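# Lift the ball off its ring and hold it

## Task

Raise the ball off the ring it rests on until it is at least four finger-widths (roughly 7 to 8 cm) above its starting height, then keep it there in a steady, secure grip without movement.

## Robot and tools

Robot: two seven-joint xArm arms, left_arm and right_arm, each with a parallel two-finger gripper. Calibrated bases: left_arm at (+0.030, +0.269, 0) m, right_arm at (-0.046, -0.310, 0) m, both facing almost exactly along +x.

Scene frame: origin on the table surface, halfway between the nominal bases. +x points out over the table, +y toward left_arm's side, +z up. Arm names do not match left and right in the images. Reported positions (metres), quaternions (wxyz) and velocities (m/s, rad/s) are all in this frame. Printed positions may be off by a few centimetres, more at long reach.

Gripper axes: the fingers point along the gripper's +z and close along its y. end_effector_position is the pinch point between closed pads, about 2 cm behind the fingertips. Closing pushes the tips about 10 mm further along +z, mostly while the pads are still more than 40 mm apart.

Row format, shared by execute_actions and move: one flat list of 14 numbers, each in [-1, 1], covering both arms even if only one moves. The order is dx, dy, dz, rx, ry, rz, opening for left_arm, then the same seven for right_arm. The first six are an offset, not a pose. They are measured from that arm's Hand target at the start of the action or move, along the Hand target's own axes. Scale: 1.0 = 0.6 m for dx, dy, dz and 180 degrees for rx, ry, rz, which together form one rotation vector. opening is absolute: +1 is fully open (0.084 m), -1 is closed. Sending 0 for an arm's six pose numbers re-commands its current Hand target. A 0 opening is a real half-open command, so repeat the present opening to leave a gripper alone.

execute_actions(actions, cameras): actions is a list of actions. Each action is a list of up to 15 rows, one per 1/30 s control step. If there are fewer rows, the last one is held until 15 steps pass. Every row in an action counts from the action's starting Hand target, so repeating the same offset in a later action moves the arm again. An empty list only returns the state and images.

move(target, speed, blend, opening_speed, blocking, cameras): drives each gripper in a straight line toward target. target is one 14-number row or a list of up to 15 rows. All rows are offsets from the same starting Hand targets, not from the previous row. speed is the path top speed in m/s, 0.002 to 1, default 0.25 (rotation is capped at twice that in rad/s). It can be one number or one per target. blend (m) rounds the corners of a list. opening_speed (0.2 or more, per second on the -1..1 scale) ramps the fingers. Moves stop after 10 s even if short of target. They do not avoid obstacles, and faster moves overshoot and strike harder. Changed openings in later targets take effect only once everything has come to rest. blocking=false returns after about 0.5 s while the motion continues.

move results add a 'move:' line. It gives the ending, such as done, off_target, moving, held or fault, plus any limits: paced means the command was clipped, held means a check withheld steps. done means at rest within 3 mm and 2 degrees of target, but says nothing about contact.

wait(seconds 0-10): lets time run while the last commands hold. stop(): brakes a running move. zoom_image(camera, region [x0,y0,x1,y1] in pixels, at most 504x504): enlarges part of the latest image from cam_low, cam_left_wrist or cam_right_wrist (each 672x504). clear_fault(arm): clears a reported torque fault on that arm. read_manual(section): licence text only. finished_scene(scene): ends the current scene, given its integer number, and cannot be undone. Call it only when the ball is lifted and held still. cameras in any call: omit or pass ["all"] for all cameras, [] for none. An unknown name invalidates the call.

Controller behaviour: each step, the commanded pose is clipped to within 70 mm and 16 degrees of the measured gripper pose. So one action may fall short, and Hand target in the result shows the clipped command. Grippers often settle short of the Hand target. If so, resend the remaining gap as an offset. An arm blocked by an object keeps pushing until you command its target back past the gripper. Large wrist rotations can swing the elbow. A clearance check holds back commands that bring the arms too close, but it does not stop fingers. A hard hit between the arms, or one gripper squeezing the other's fingers, can fail the task.

Gripping: grip_measured is the measured opening on the same -1..1 scale. The last Joint positions value is the opening in metres. To hold the ball, keep commanding an opening clearly below grip_measured; the lower it is, the harder the squeeze, up to about 24 N per pad for objects up to about 6 cm wide. Fast closing can squeeze harder.

Faults: if contact torque reaches a joint's limit, the arm backs off and freezes until clear_fault. Limits in N m: waist 42.7, shoulder 42.9, upper arm roll 27.3, elbow 27.3, forearm roll 27.3, wrist pitch 14.7, wrist roll 15.3. The same fault occurs if a motor stays at its torque limit for 1 s. A held weight counts as load. Motors heat when holding loads, reaching far, or pushing against something. A MOTOR HOT line appears at 65 °C, and at 80 °C the arm brakes for 30-60 s. Joint torque readings include the arm's own weight and are noisy, so they are not clean contact forces.

Other result fields: 'within noise' on Joint velocities means the arm is still. Tool commands lists the present gripper commands. Camera calibration can be slightly off, and wrist images can lag during motion.

Things to avoid: knocking the ball off the table or setting it down off the table, dropping it or releasing it while it moves, fast impacts, pressing hard into the table or ring, and contact between the arms. Loose objects may occasionally get a brief push from outside. Approach slowly, grip firmly, lift gently, and confirm stillness before finishing.

Each tool is called after "Request:" as name([rows], argument=value, ...), one row to a line, values as JSON.

## Session

Request:
execute_actions(actions=[])

Scene clock: 0.00 s.
left_arm: end_effector_position=(+0.5156, +0.2713, +0.2938) grip_measured=+1.00 end_effector_quat_wxyz=(+0.696, -0.599, -0.375, -0.130) | right_arm: end_effector_position=(+0.1538, -0.1786, +0.2453) grip_measured=+1.00 end_effector_quat_wxyz=(-0.075, +0.557, +0.824, +0.072)
Joint positions: left_arm=[-0.346 0.788 -0.154 1.858 1.162 2.332 -1.453 0.084] | right_arm=[0.841 -0.994 -0.351 0.432 -0.108 1.307 -1.283 0.084]
Joint velocities: within noise
Joint torques (N m): no reading
Motor temperatures (°C): left_arm=[32 27 33 31 30 31 32] | right_arm=[35 34 27 35 34 33 35]
Hand target: left_arm +0.5156, +0.2713, +0.2938; +0.696, -0.599, -0.375, -0.130 | right_arm +0.1538, -0.1786, +0.2453; -0.075, +0.557, +0.824, +0.072
Tool commands: left_gripper/opening=+1.0 right_gripper/opening=+1.0

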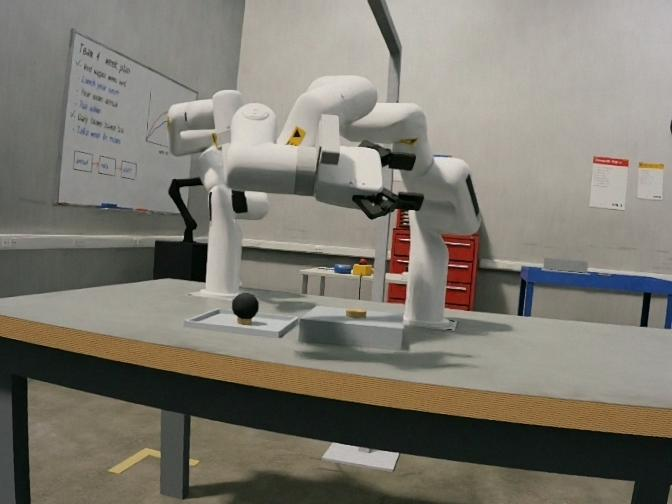

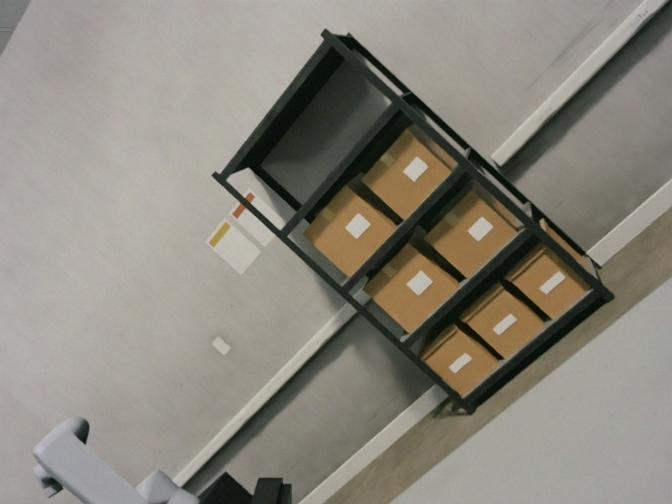

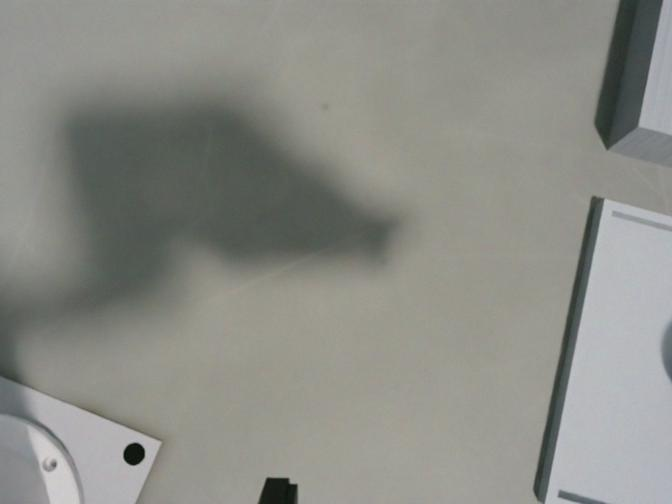

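Request:
move(target=[0,0,0,0,0,0,1,-0.0438,0.3507,-0.0391,0.0113,-0.0653,0,1])

Request:
zoom_image(camera="cam_low", region=[160, 260, 440, 380])

Scene clock: 23.20 s.
left_arm: end_effector_position=(+0.5156, +0.2713, +0.2938) grip_measured=+1.00 end_effector_quat_wxyz=(+0.696, -0.599, -0.375, -0.130) | right_arm: end_effector_position=(+0.3599, -0.1296, +0.2704) grip_measured=+1.00 end_effector_quat_wxyz=(+0.000, +0.560, +0.828, +0.000)
Joint positions: left_arm=[-0.346 0.788 -0.154 1.858 1.162 2.332 -1.453 0.084] | right_arm=[0.956 -0.131 -0.523 1.116 -0.069 1.23 -1.477 0.084]
Joint velocities: within noise
Joint torques (N m): left_arm=[0.55 -22.98 -0.98 15.34 2.43 1.26 -0.04] | right_arm=[-0.19 -10.78 -1.4 21.79 3.38 -0.65 -1.82]
Motor temperatures (°C): left_arm=[32 28 33 32 30 31 32] | right_arm=[35 34 27 37 34 33 35]
Hand target: left_arm +0.5156, +0.2713, +0.2938; +0.696, -0.599, -0.375, -0.130 | right_arm +0.3600, -0.1297, +0.2704; +0.000, +0.560, +0.828, +0.000
Off the commanded pose: left_arm 0.000 m, 0 deg | right_arm 0.000 m, 0 deg.
move: done
camera_calibration:
cam_right_wrist: T_world_to_cam=[[0.928069, 0.372161, -0.0135445, -0.251716], [0.37233, -0.928005, 0.0133417, -0.194054], [-0.0076041, -0.0174251, -0.999819, 0.395254], [0, 0, 0, 1]] pos_world=[0.308868, -0.0795167, 0.394362]

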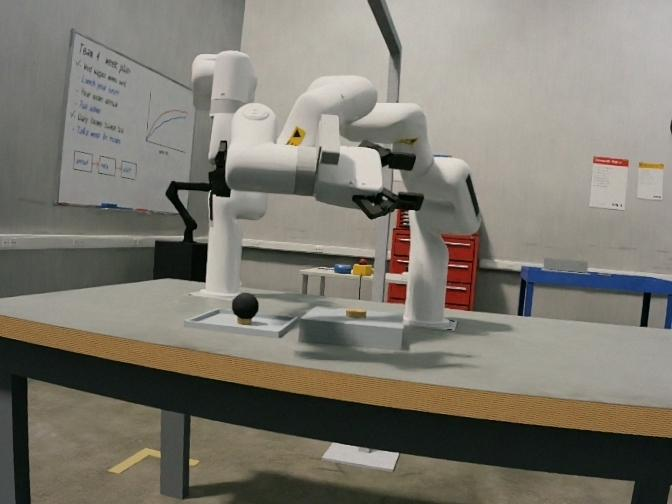

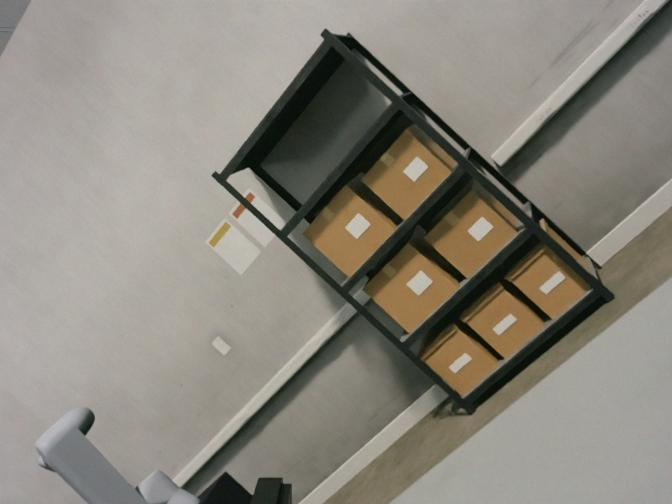

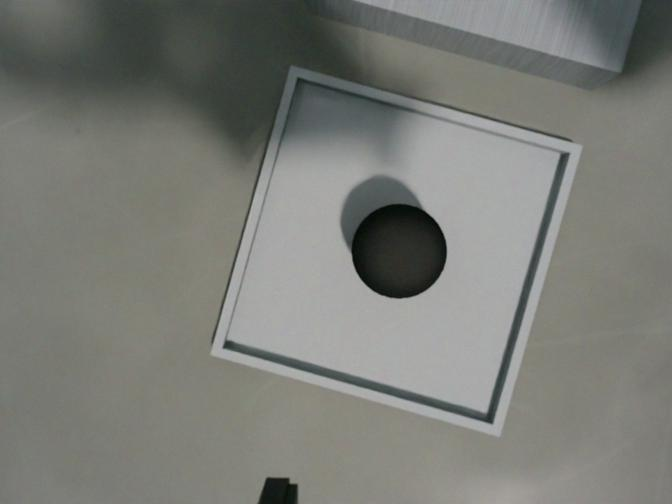

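Scaled by 1.800.

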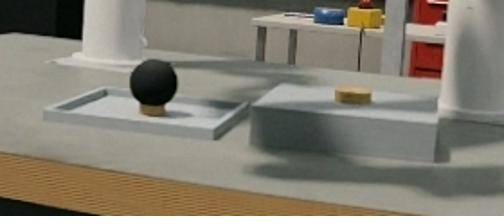

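Request:
move(target=[0,0,0,0,0,0,1,0.1013,0.0019,0.2007,0,0,0,1])

Scene clock: 40.87 s.
left_arm: end_effector_position=(+0.5156, +0.2713, +0.2938) grip_measured=+1.00 end_effector_quat_wxyz=(+0.696, -0.599, -0.375, -0.130) | right_arm: end_effector_position=(+0.3384, -0.0729, +0.1500) grip_measured=+1.00 end_effector_quat_wxyz=(+0.000, +0.560, +0.828, +0.000)
Joint positions: left_arm=[-0.346 0.788 -0.154 1.858 1.162 2.332 -1.453 0.084] | right_arm=[1.01 0.034 -0.475 0.915 0.02 0.885 -1.414 0.084]
Joint velocities: within noise
Joint torques (N m): left_arm=[0.41 -22.9 -0.86 15.39 2.41 1.23 -0.1] | right_arm=[5.57 -13.63 1.97 21.15 3.6 -3.46 -1.93]
Motor temperatures (°C): left_arm=[32 28 33 32 30 31 32] | right_arm=[35 34 27 37 34 33 35]
Hand target: left_arm +0.5156, +0.2713, +0.2938; +0.696, -0.599, -0.375, -0.130 | right_arm +0.3385, -0.0728, +0.1500; +0.000, +0.560, +0.828, +0.000
Off the commanded pose: left_arm 0.000 m, 0 deg | right_arm 0.000 m, 0 deg.
move: done
camera_calibration:
cam_right_wrist: T_world_to_cam=[[0.928136, 0.371988, -0.0137289, -0.254504], [0.372159, -0.928074, 0.0132693, -0.131665], [-0.00780537, -0.0174251, -0.999818, 0.275759], [0, 0, 0, 1]] pos_world=[0.287367, -0.0227175, 0.273961]

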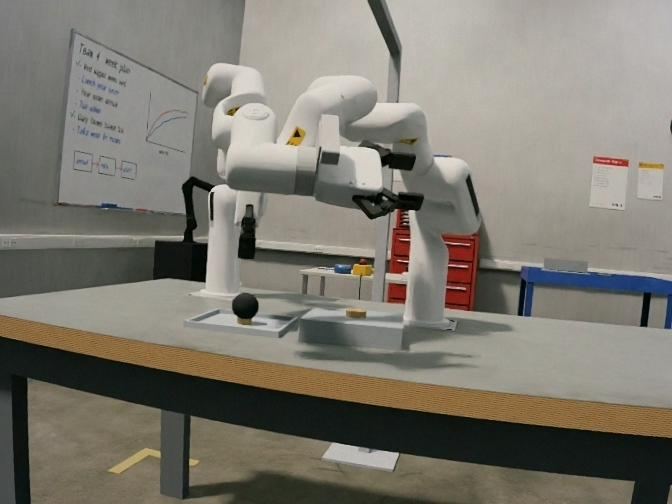

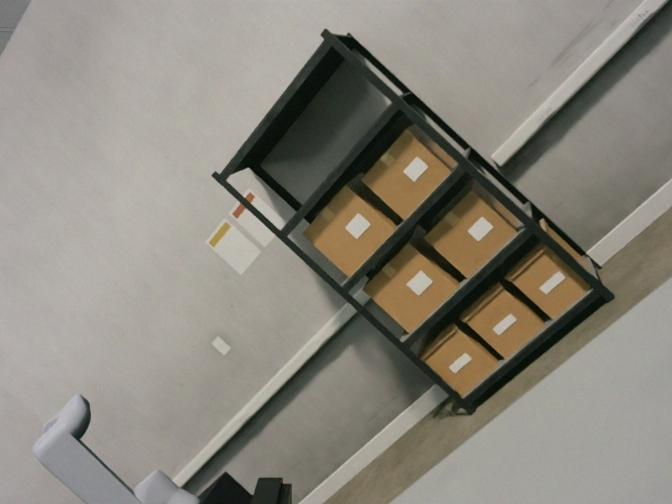

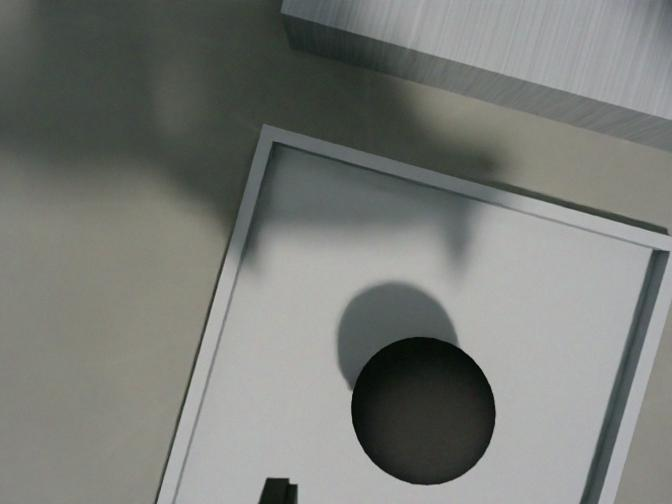

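Request:
move(target=[0,0,0,0,0,0,1,0,0.001,0.1817,0,0,0,1], speed=0.15)

Request:
move(target=[0,0,0,0,0,0,1,0,0,0,0,0,0,-0.6], opening_speed=1.0)

Scene clock: 59.13 s.
left_arm: end_effector_position=(+0.5156, +0.2713, +0.2938) grip_measured=+1.00 end_effector_quat_wxyz=(+0.696, -0.599, -0.375, -0.130) | right_arm: end_effector_position=(+0.3391, -0.0726, +0.0410) grip_measured=+1.00 end_effector_quat_wxyz=(+0.000, +0.560, +0.828, +0.000)
Joint positions: left_arm=[-0.346 0.788 -0.154 1.858 1.162 2.332 -1.453 0.084] | right_arm=[0.977 0.281 -0.432 0.834 0.21 0.588 -1.553 0.084]
Joint velocities: within noise
Joint torques (N m): left_arm=[0.45 -22.91 -0.61 15.38 2.34 1.19 0.05] | right_arm=[-4.95 -16.05 0.32 18.24 2.96 -3.16 -1.9]
Motor temperatures (°C): left_arm=[32 28 33 32 30 31 32] | right_arm=[35 34 27 38 34 33 35]
Hand target: left_arm +0.5156, +0.2713, +0.2938; +0.696, -0.599, -0.375, -0.130 | right_arm +0.3391, -0.0726, +0.0410; +0.000, +0.560, +0.828, +0.000
Off the commanded pose: left_arm 0.000 m, 0 deg | right_arm 0.000 m, 0 deg.
move: done
camera_calibration:
cam_right_wrist: T_world_to_cam=[[0.928104, 0.372076, -0.0135439, -0.256782], [0.372244, -0.928039, 0.0133427, -0.130237], [-0.00760474, -0.0174251, -0.999819, 0.166732], [0, 0, 0, 1]] pos_world=[0.288068, -0.0224171, 0.164962]

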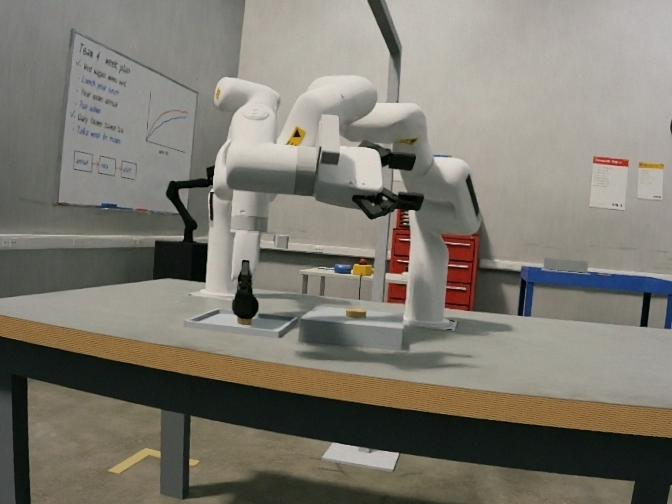

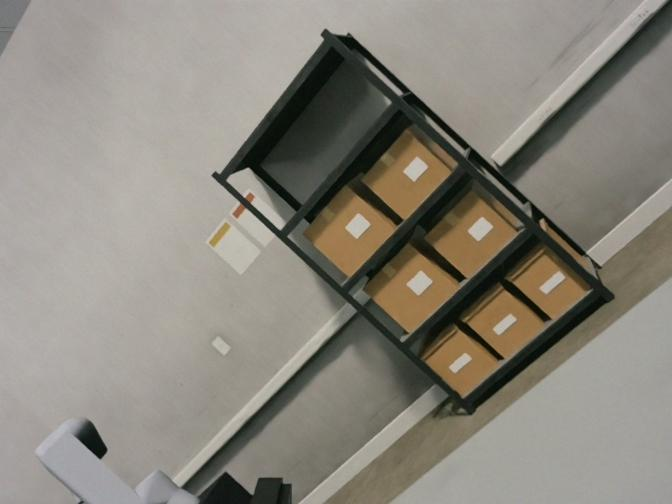

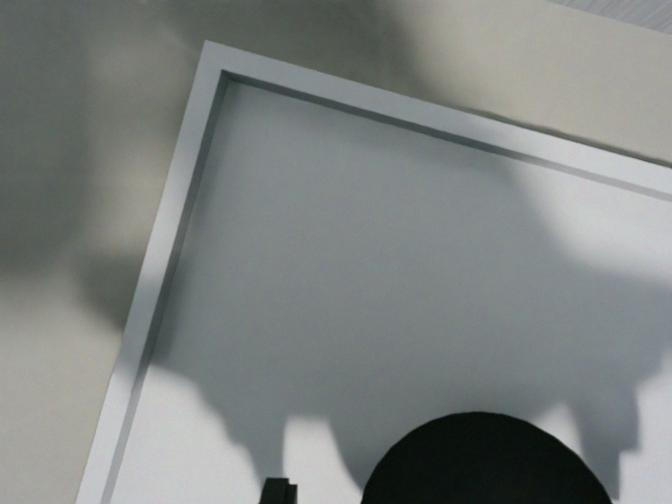

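Scene clock: 60.93 s.
left_arm: end_effector_position=(+0.5156, +0.2713, +0.2938) grip_measured=+1.00 end_effector_quat_wxyz=(+0.696, -0.599, -0.375, -0.130) | right_arm: end_effector_position=(+0.3391, -0.0725, +0.0410) grip_measured=+0.25 end_effector_quat_wxyz=(+0.000, +0.560, +0.828, +0.000)
Joint positions: left_arm=[-0.346 0.788 -0.154 1.858 1.162 2.332 -1.453 0.084] | right_arm=[0.977 0.281 -0.432 0.835 0.211 0.588 -1.553 0.055]
Joint velocities: within noise
Joint torques (N m): left_arm=[0.27 -22.92 -0.68 15.26 2.28 1.11 0.01] | right_arm=[-4.41 -17.64 0.14 11.45 2.63 -1.79 -1.8]
Motor temperatures (°C): left_arm=[32 28 33 32 30 31 32] | right_arm=[35 34 27 38 34 33 35]
Hand target: left_arm +0.5156, +0.2713, +0.2938; +0.696, -0.599, -0.375, -0.130 | right_arm +0.3391, -0.0726, +0.0410; +0.000, +0.560, +0.828, +0.000
Off the commanded pose: left_arm 0.000 m, 0 deg | right_arm 0.000 m, 0 deg.
move: done
camera_calibration:
cam_right_wrist: T_world_to_cam=[[0.928104, 0.372077, -0.0135067, -0.256788], [0.372245, -0.92804, 0.0132499, -0.130221], [-0.00760475, -0.0173251, -0.999821, 0.166735], [0, 0, 0, 1]] pos_world=[0.288068, -0.0224165, 0.164962]

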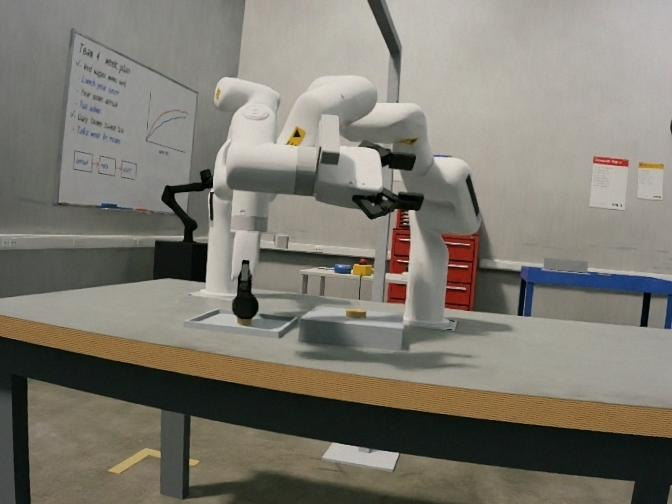

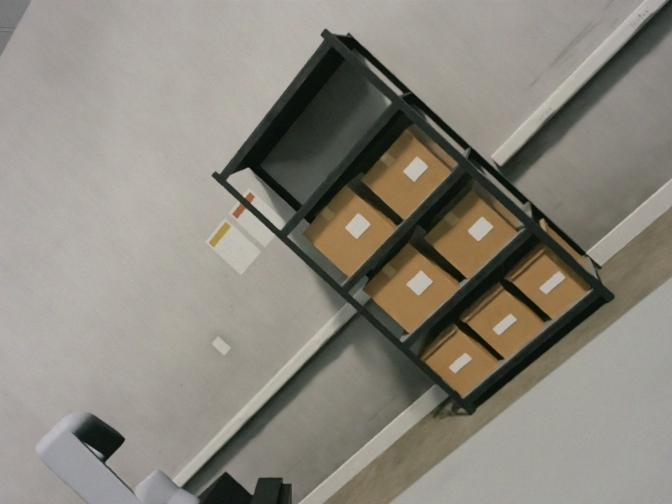

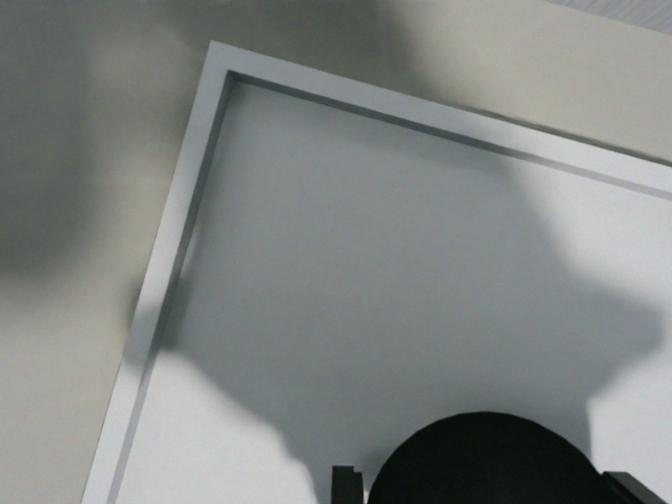

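Request:
move(target=[0,0,0,0,0,0,1,0,0,-0.2333,0,0,0,-0.9], speed=0.15)

Request:
wait(seconds=1)

Scene clock: 66.37 s.
left_arm: end_effector_position=(+0.5156, +0.2713, +0.2938) grip_measured=+1.00 end_effector_quat_wxyz=(+0.696, -0.599, -0.375, -0.130) | right_arm: end_effector_position=(+0.3390, -0.0726, +0.1810) grip_measured=+0.25 end_effector_quat_wxyz=(+0.000, +0.560, +0.828, +0.000)
Joint positions: left_arm=[-0.346 0.788 -0.154 1.858 1.162 2.332 -1.453 0.084] | right_arm=[1.018 -0.013 -0.479 0.963 -0.008 0.974 -1.394 0.055]
Joint velocities: within noise
Joint torques (N m): left_arm=[0.59 -22.96 -0.55 15.2 2.3 1.23 -0.04] | right_arm=[5.39 -21.42 2.42 22.06 -2.55 -0.39 1.9]
Motor temperatures (°C): left_arm=[32 28 33 32 30 31 32] | right_arm=[35 34 27 37 34 33 35]
Hand target: left_arm +0.5156, +0.2713, +0.2938; +0.696, -0.599, -0.375, -0.130 | right_arm +0.3390, -0.0726, +0.1810; +0.000, +0.560, +0.828, +0.000
Off the commanded pose: left_arm 0.000 m, 0 deg | right_arm 0.000 m, 0 deg.
move: done
camera_calibration:
cam_right_wrist: T_world_to_cam=[[0.928137, 0.371989, -0.0136361, -0.254776], [0.372159, -0.928074, 0.0133066, -0.132033], [-0.00770537, -0.0174251, -0.999818, 0.306735], [0, 0, 0, 1]] pos_world=[0.287967, -0.0224175, 0.304962]

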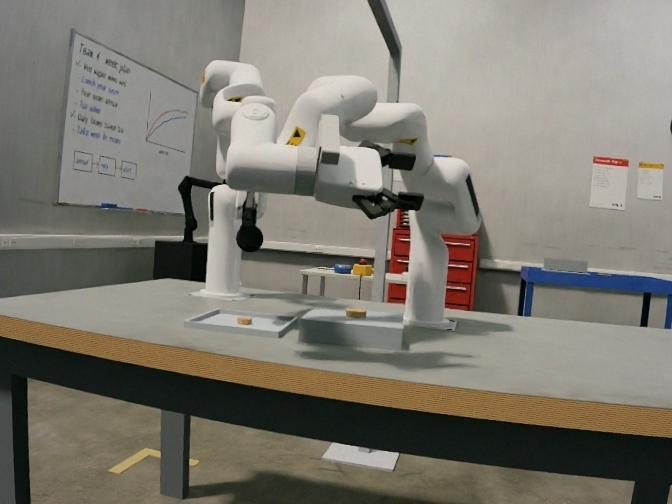

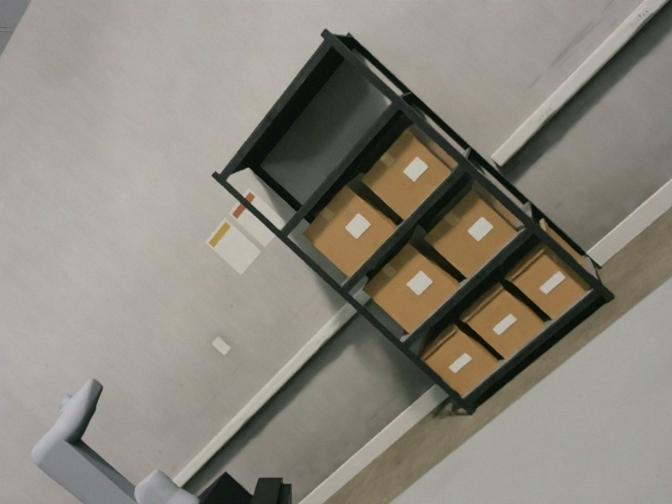

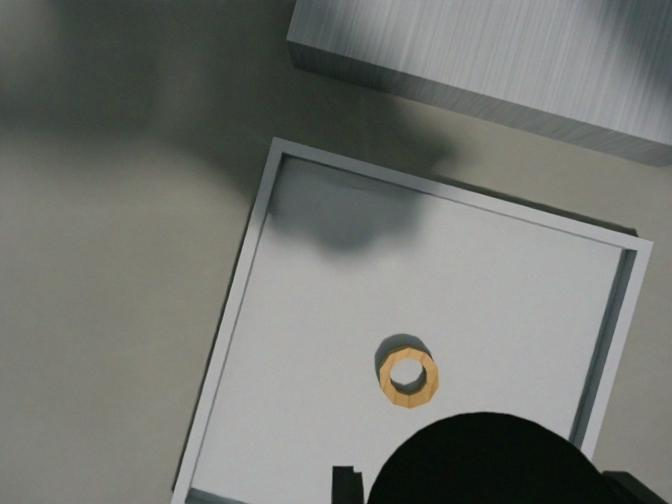

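Scene clock: 67.37 s.
left_arm: end_effector_position=(+0.5156, +0.2713, +0.2938) grip_measured=+1.00 end_effector_quat_wxyz=(+0.696, -0.599, -0.375, -0.130) | right_arm: end_effector_position=(+0.3390, -0.0726, +0.1810) grip_measured=+0.25 end_effector_quat_wxyz=(+0.000, +0.560, +0.828, +0.000)
Joint positions: left_arm=[-0.346 0.788 -0.154 1.858 1.162 2.332 -1.453 0.084] | right_arm=[1.018 -0.013 -0.479 0.963 -0.008 0.974 -1.394 0.055]
Joint velocities: within noise
Joint torques (N m): left_arm=[0.34 -22.97 -0.72 15.12 2.14 1.1 0.04] | right_arm=[4.7 -21.76 2.54 21.91 -2.77 -0.58 1.66]
Motor temperatures (°C): left_arm=[32 28 33 32 30 31 32] | right_arm=[35 34 27 37 34 33 35]
Hand target: left_arm +0.5156, +0.2713, +0.2938; +0.696, -0.599, -0.375, -0.130 | right_arm +0.3390, -0.0726, +0.1810; +0.000, +0.560, +0.828, +0.000
Tool commands: left_gripper/opening=+1.0 right_gripper/opening=-0.9
Off the commanded pose: left_arm 0.000 m, 0 deg | right_arm 0.000 m, 0 deg.
wait: 1.00 s; at rest by 0.17 s
camera_calibration:
cam_right_wrist: T_world_to_cam=[[0.928103, 0.372075, -0.0136367, -0.254764], [0.372245, -0.928039, 0.0133055, -0.132056], [-0.00770473, -0.0174251, -0.999818, 0.306735], [0, 0, 0, 1]] pos_world=[0.287967, -0.0224171, 0.304962]

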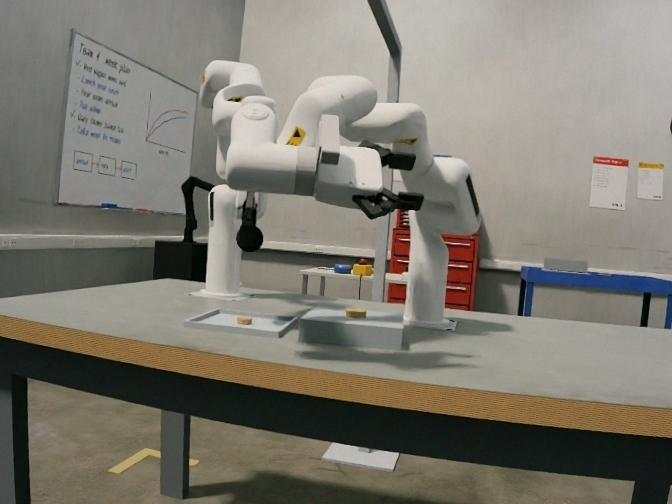

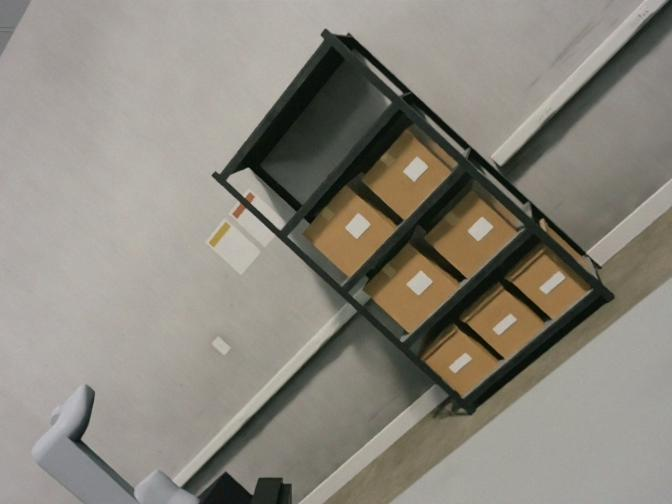

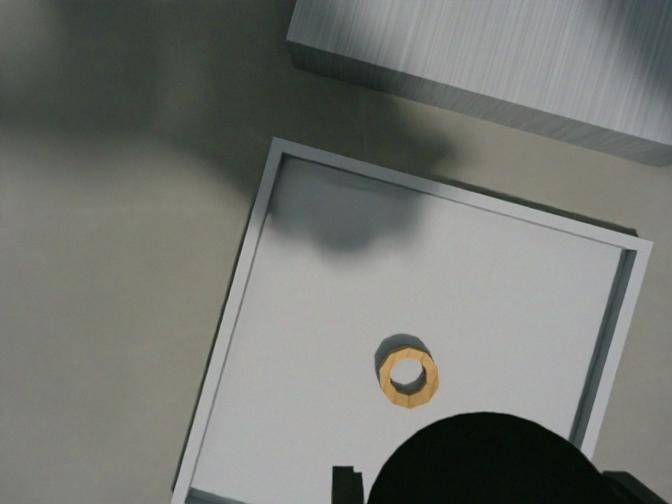

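Request:
finished_scene(scene=1)

The scene is finished: the task was done.


## Next scene

The same job, from a new start.

Request:
execute_actions(actions=[])

Scene clock: 0.00 s.
left_arm: end_effector_position=(+0.4956, +0.1259, +0.1880) grip_measured=+1.00 end_effector_quat_wxyz=(-0.080, +0.040, +0.983, -0.158) | right_arm: end_effector_position=(+0.3587, -0.3108, +0.3375) grip_measured=+1.00 end_effector_quat_wxyz=(-0.101, +0.602, -0.644, +0.461)
Joint positions: left_arm=[-0.278 0.185 0.146 1.218 -0.385 1.197 -3.029 0.084] | right_arm=[-0.631 -1.017 0.776 0.404 0.076 0.422 1.733 0.084]
Joint velocities: within noise
Joint torques (N m): no reading
Motor temperatures (°C): left_arm=[32 27 33 31 30 31 32] | right_arm=[34 34 27 35 34 32 35]
Hand target: left_arm +0.4956, +0.1259, +0.1880; -0.080, +0.040, +0.983, -0.158 | right_arm +0.3587, -0.3108, +0.3375; -0.101, +0.602, -0.644, +0.461
Tool commands: left_gripper/opening=+1.0 right_gripper/opening=+1.0
camera_calibration:
cam_left_wrist: T_world_to_cam=[[0.048314, 0.94555, -0.321871, -0.0522454], [0.986002, -0.096634, -0.135876, -0.382319], [-0.159581, -0.310801, -0.936983, 0.428147], [0, 0, 0, 1]] pos_world=[0.447816, 0.145524, 0.332402]
cam_right_wrist: T_world_to_cam=[[-0.672428, -0.157252, -0.723265, 0.466794], [0.245381, 0.874547, -0.418277, 0.388865], [0.698304, -0.458736, -0.549484, -0.0832126], [0, 0, 0, 1]] pos_world=[0.276573, -0.30485, 0.454545]

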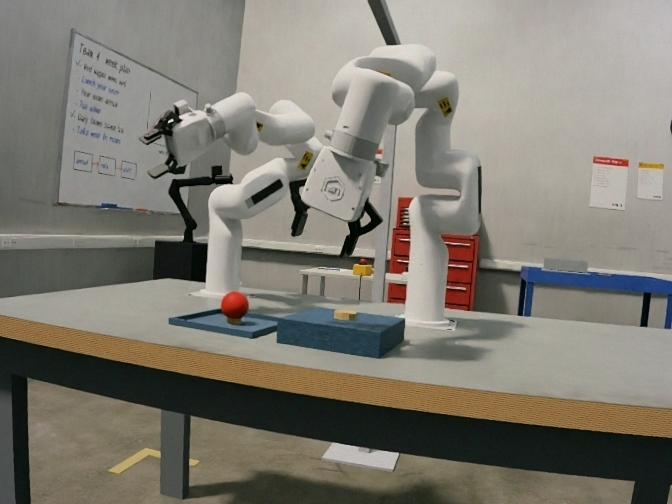

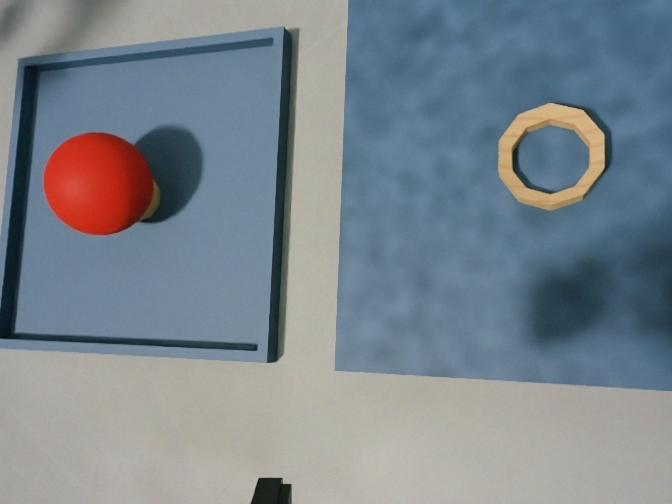

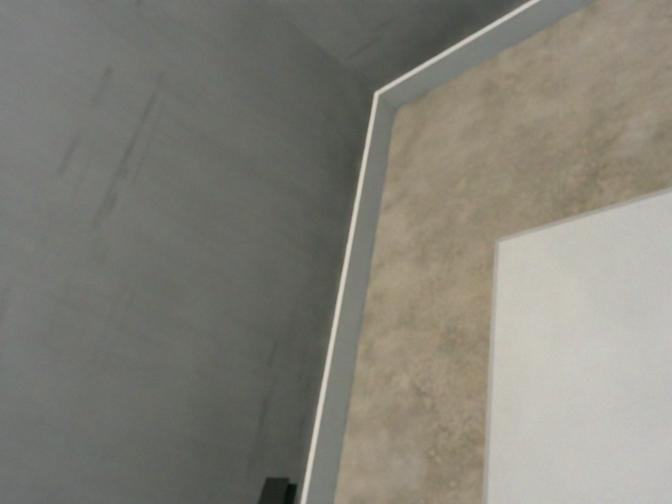

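Request:
move(target=[0.1998,-0.3373,0.2125,-0.1031,-0.0470,0,1,0,0,0,0,0,0,1], cameras=["cam_low","cam_left_wrist"])

Scene clock: 29.83 s.
left_arm: end_effector_position=(+0.3451, -0.0920, +0.1500) grip_measured=+1.00 end_effector_quat_wxyz=(+0.000, +0.041, +0.999, +0.000) | right_arm: end_effector_position=(+0.3587, -0.3108, +0.3375) grip_measured=+1.00 end_effector_quat_wxyz=(-0.101, +0.602, -0.644, +0.461)
Joint positions: left_arm=[-0.691 0.118 -0.157 1.022 0.023 0.907 -3.93 0.084] | right_arm=[-0.631 -1.017 0.776 0.404 0.076 0.422 1.733 0.084]
Joint velocities: within noise
Joint torques (N m): left_arm=[-3.17 -10.99 -4.23 19.09 4.16 -0.22 -2.93] | right_arm=[0.58 2.07 -6.7 14.95 0.6 -2.3 -0.07]
Motor temperatures (°C): left_arm=[32 28 33 32 30 31 32] | right_arm=[34 34 28 36 34 32 35]
Hand target: left_arm +0.3451, -0.0921, +0.1499; +0.000, +0.041, +0.999, +0.000 | right_arm +0.3587, -0.3108, +0.3375; -0.101, +0.602, -0.644, +0.461
Off the commanded pose: left_arm 0.000 m, 0 deg | right_arm 0.000 m, 0 deg.
move: done
camera_calibration:
cam_left_wrist: T_world_to_cam=[[0.0774081, 0.996983, -0.0058172, 0.0962038], [0.996947, -0.0773429, 0.0107035, -0.284175], [0.0102213, -0.00662798, -0.999926, 0.279611], [0, 0, 0, 1]] pos_world=[0.273002, -0.116039, 0.283191]
Images, in order (width x height): cam_low 672x504, cam_left_wrist 672x504.

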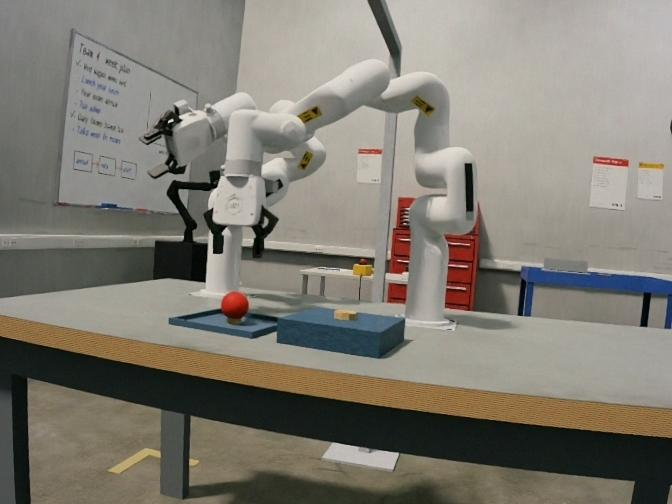

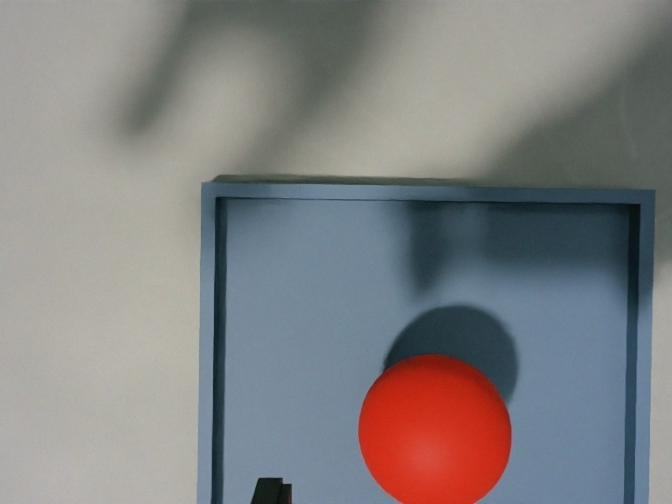

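Request:
move([
  [-0.0034,0.0115,0.01,0,0,0,1,0,0,0,0,0,0,1],
  [-0.0034,0.0115,0.1817,0,0,0,1,0,0,0,0,0,0,1],
], blend=0.005, speed=0.15, cameras=["cam_low","cam_left_wrist"])

Scene clock: 49.53 s.
left_arm: end_effector_position=(+0.3476, -0.0853, +0.0410) grip_measured=+1.00 end_effector_quat_wxyz=(+0.000, +0.041, +0.999, +0.000) | right_arm: end_effector_position=(+0.3587, -0.3108, +0.3375) grip_measured=+1.00 end_effector_quat_wxyz=(-0.101, +0.602, -0.644, +0.461)
Joint positions: left_arm=[-0.693 0.318 -0.137 0.924 0.074 0.611 -3.953 0.084] | right_arm=[-0.631 -1.017 0.776 0.404 0.076 0.422 1.733 0.084]
Joint velocities: within noise
Joint torques (N m): left_arm=[-3.5 -12.47 1.88 16.4 4.3 -2.54 -2.9] | right_arm=[0 1.93 -7.12 14.95 0.66 -2.3 0]
Motor temperatures (°C): left_arm=[32 27 33 33 30 31 32] | right_arm=[34 34 28 37 34 32 35]
Hand target: left_arm +0.3476, -0.0853, +0.0409; +0.000, +0.041, +0.999, +0.000 | right_arm +0.3587, -0.3108, +0.3375; -0.101, +0.602, -0.644, +0.461
Off the commanded pose: left_arm 0.000 m, 0 deg | right_arm 0.000 m, 0 deg.
move: done; blend cut to 0.0047 m at target 1
camera_calibration:
cam_left_wrist: T_world_to_cam=[[0.0774068, 0.996983, -0.00571751, 0.08858], [0.996947, -0.0773427, 0.0106958, -0.284973], [0.0102213, -0.00652798, -0.999926, 0.17065], [0, 0, 0, 1]] pos_world=[0.275502, -0.109239, 0.174192]
Images, in order (width x height): cam_low 672x504, cam_left_wrist 672x504.

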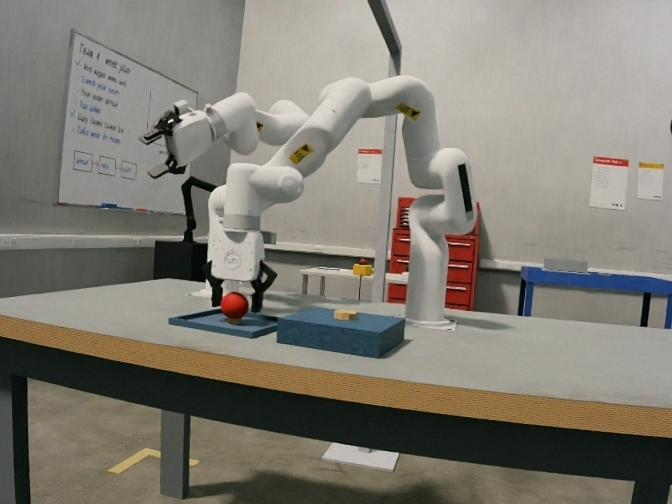

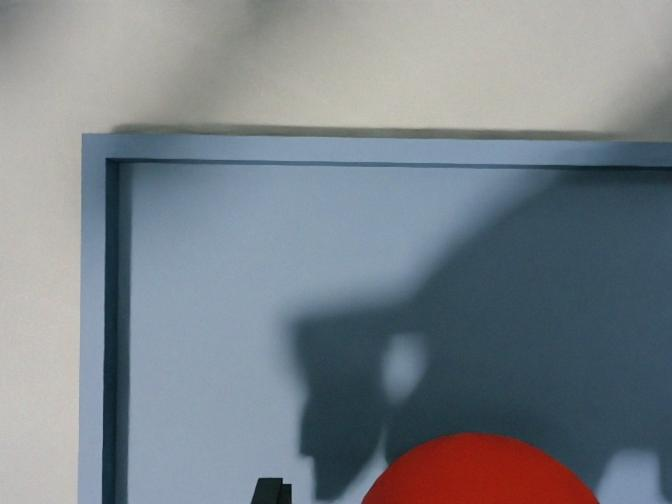

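Request:
move(target=[0,0,0,0,0,0,-0.8,0,0,0,0,0,0,1], opening_speed=1.0, cameras=["cam_low","cam_left_wrist"])

Request:
move(target=[0,0,-0.2333,0,0,0,-0.9,0,0,0,0,0,0,1], speed=0.15, cameras=["cam_low","cam_left_wrist"])

Request:
wait(seconds=0.5, cameras=["cam_low","cam_left_wrist"])

Scene clock: 56.60 s.
left_arm: end_effector_position=(+0.3476, -0.0853, +0.0409) grip_measured=+0.29 end_effector_quat_wxyz=(+0.000, +0.041, +0.999, +0.000) | right_arm: end_effector_position=(+0.3587, -0.3108, +0.3375) grip_measured=+1.00 end_effector_quat_wxyz=(-0.101, +0.602, -0.644, +0.461)
Joint positions: left_arm=[-0.693 0.318 -0.137 0.924 0.074 0.611 -3.953 0.056] | right_arm=[-0.631 -1.017 0.776 0.404 0.076 0.422 1.733 0.084]
Joint velocities: within noise
Joint torques (N m): left_arm=[-1.1 -13.03 1.97 11.02 2.61 -0.72 -2.62] | right_arm=[0.15 2.22 -7.14 14.8 0.3 -2.45 -0.03]
Motor temperatures (°C): left_arm=[32 27 33 33 30 31 32] | right_arm=[34 34 28 37 34 32 35]
Hand target: left_arm +0.3476, -0.0853, +0.0409; +0.000, +0.041, +0.999, +0.000 | right_arm +0.3587, -0.3108, +0.3375; -0.101, +0.602, -0.644, +0.461
Off the commanded pose: left_arm 0.000 m, 0 deg | right_arm 0.000 m, 0 deg.
move: done
camera_calibration:
cam_left_wrist: T_world_to_cam=[[0.0775062, 0.996975, -0.00571628, 0.0885512], [0.996939, -0.0774421, 0.0106954, -0.284982], [0.0102204, -0.00652775, -0.999926, 0.17065], [0, 0, 0, 1]] pos_world=[0.275502, -0.109239, 0.174192]
Images, in order (width x height): cam_low 672x504, cam_left_wrist 672x504.

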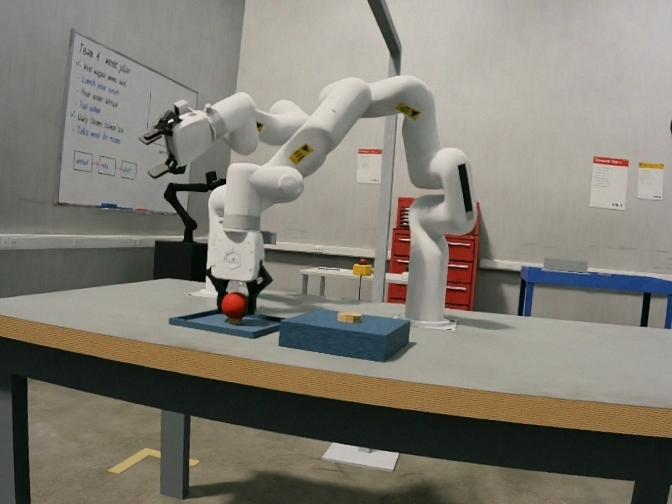

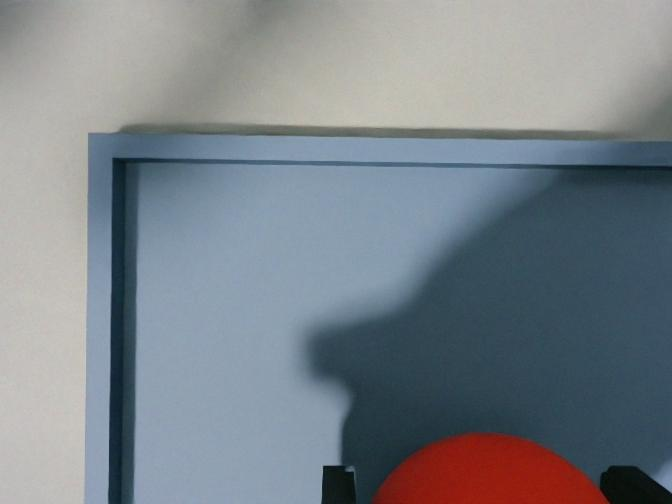

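Scene clock: 58.03 s.
left_arm: end_effector_position=(+0.3477, -0.0854, +0.1809) grip_measured=+0.29 end_effector_quat_wxyz=(+0.000, +0.041, +0.999, +0.000) | right_arm: end_effector_position=(+0.3587, -0.3108, +0.3375) grip_measured=+1.00 end_effector_quat_wxyz=(-0.101, +0.602, -0.644, +0.461)
Joint positions: left_arm=[-0.68 0.066 -0.153 1.054 0.012 0.99 -3.908 0.056] | right_arm=[-0.631 -1.017 0.776 0.404 0.076 0.422 1.733 0.084]
Joint velocities: within noise
Joint torques (N m): left_arm=[4.12 -18.6 -2.87 19.58 -4.04 -0.31 2.87] | right_arm=[-0.34 2.17 -6.94 14.84 0.36 -2.4 -0.13]
Motor temperatures (°C): left_arm=[32 28 33 33 30 31 32] | right_arm=[34 34 28 37 34 32 35]
Hand target: left_arm +0.3477, -0.0854, +0.1809; +0.000, +0.041, +0.999, +0.000 | right_arm +0.3587, -0.3108, +0.3375; -0.101, +0.602, -0.644, +0.461
Off the commanded pose: left_arm 0.000 m, 0 deg | right_arm 0.000 m, 0 deg.
move: done
camera_calibration:
cam_left_wrist: T_world_to_cam=[[0.0775053, 0.996976, -0.00572403, 0.0894455], [0.996941, -0.0774418, 0.0105957, -0.286555], [0.0101204, -0.00652774, -0.999927, 0.310566], [0, 0, 0, 1]] pos_world=[0.275603, -0.109339, 0.314092]
Images, in order (width x height): cam_low 672x504, cam_left_wrist 672x504.

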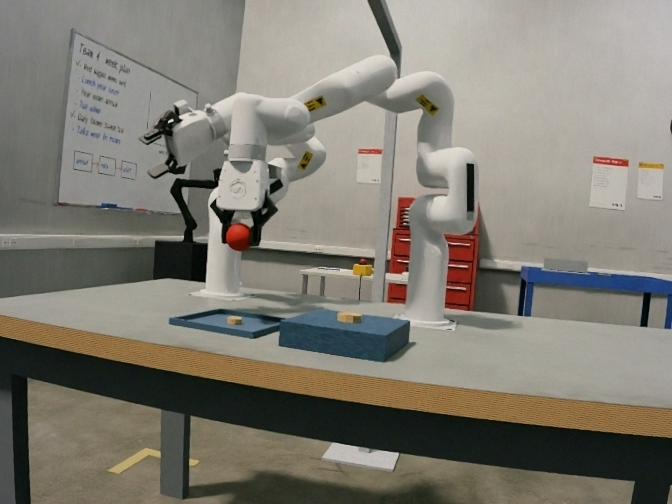

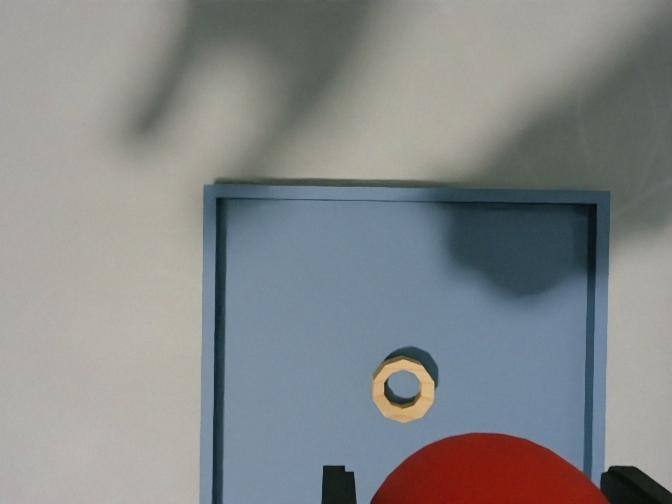

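Scene clock: 58.53 s.
left_arm: end_effector_position=(+0.3477, -0.0854, +0.1809) grip_measured=+0.29 end_effector_quat_wxyz=(+0.000, +0.041, +0.999, +0.000) | right_arm: end_effector_position=(+0.3587, -0.3108, +0.3375) grip_measured=+1.00 end_effector_quat_wxyz=(-0.101, +0.602, -0.644, +0.461)
Joint positions: left_arm=[-0.68 0.066 -0.153 1.054 0.012 0.99 -3.908 0.056] | right_arm=[-0.631 -1.017 0.776 0.404 0.076 0.422 1.733 0.084]
Joint velocities: within noise
Joint torques (N m): left_arm=[3.98 -18.71 -2.15 19.85 -4.08 -0.32 2.75] | right_arm=[0.25 2.28 -6.96 14.74 0.66 -2.35 -0.09]
Motor temperatures (°C): left_arm=[32 28 33 33 30 31 32] | right_arm=[34 34 28 37 34 32 35]
Hand target: left_arm +0.3477, -0.0854, +0.1809; +0.000, +0.041, +0.999, +0.000 | right_arm +0.3587, -0.3108, +0.3375; -0.101, +0.602, -0.644, +0.461
Tool commands: left_gripper/opening=-0.9 right_gripper/opening=+1.0
Off the commanded pose: left_arm 0.000 m, 0 deg | right_arm 0.000 m, 0 deg.
wait: 0.50 s; at rest by 0.17 s
camera_calibration:
cam_left_wrist: T_world_to_cam=[[0.0775062, 0.996975, -0.00571628, 0.0894434], [0.996939, -0.0774421, 0.0106954, -0.286587], [0.0102204, -0.00652775, -0.999926, 0.310638], [0, 0, 0, 1]] pos_world=[0.275602, -0.109339, 0.314192]
Images, in order (width x height): cam_low 672x504, cam_left_wrist 672x504.

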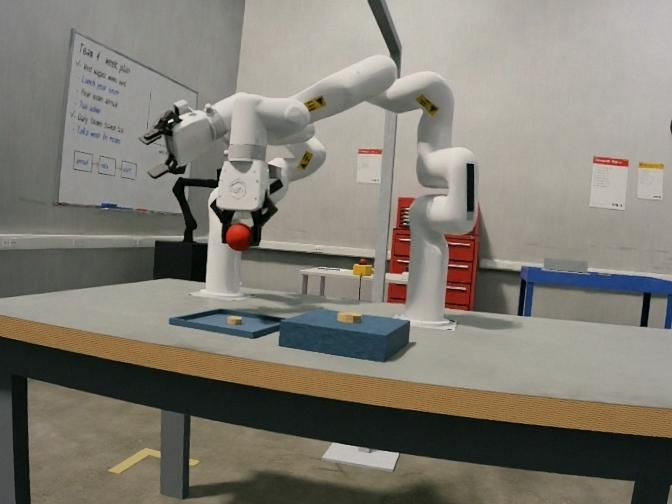

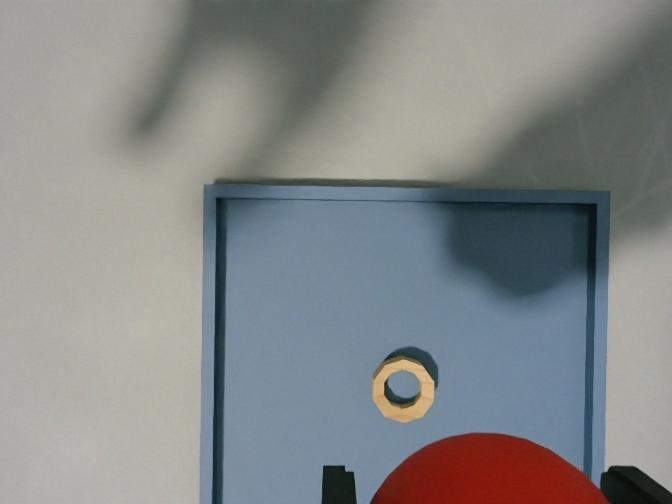

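Request:
finished_scene(scene=2)

The scene is finished: the task was done.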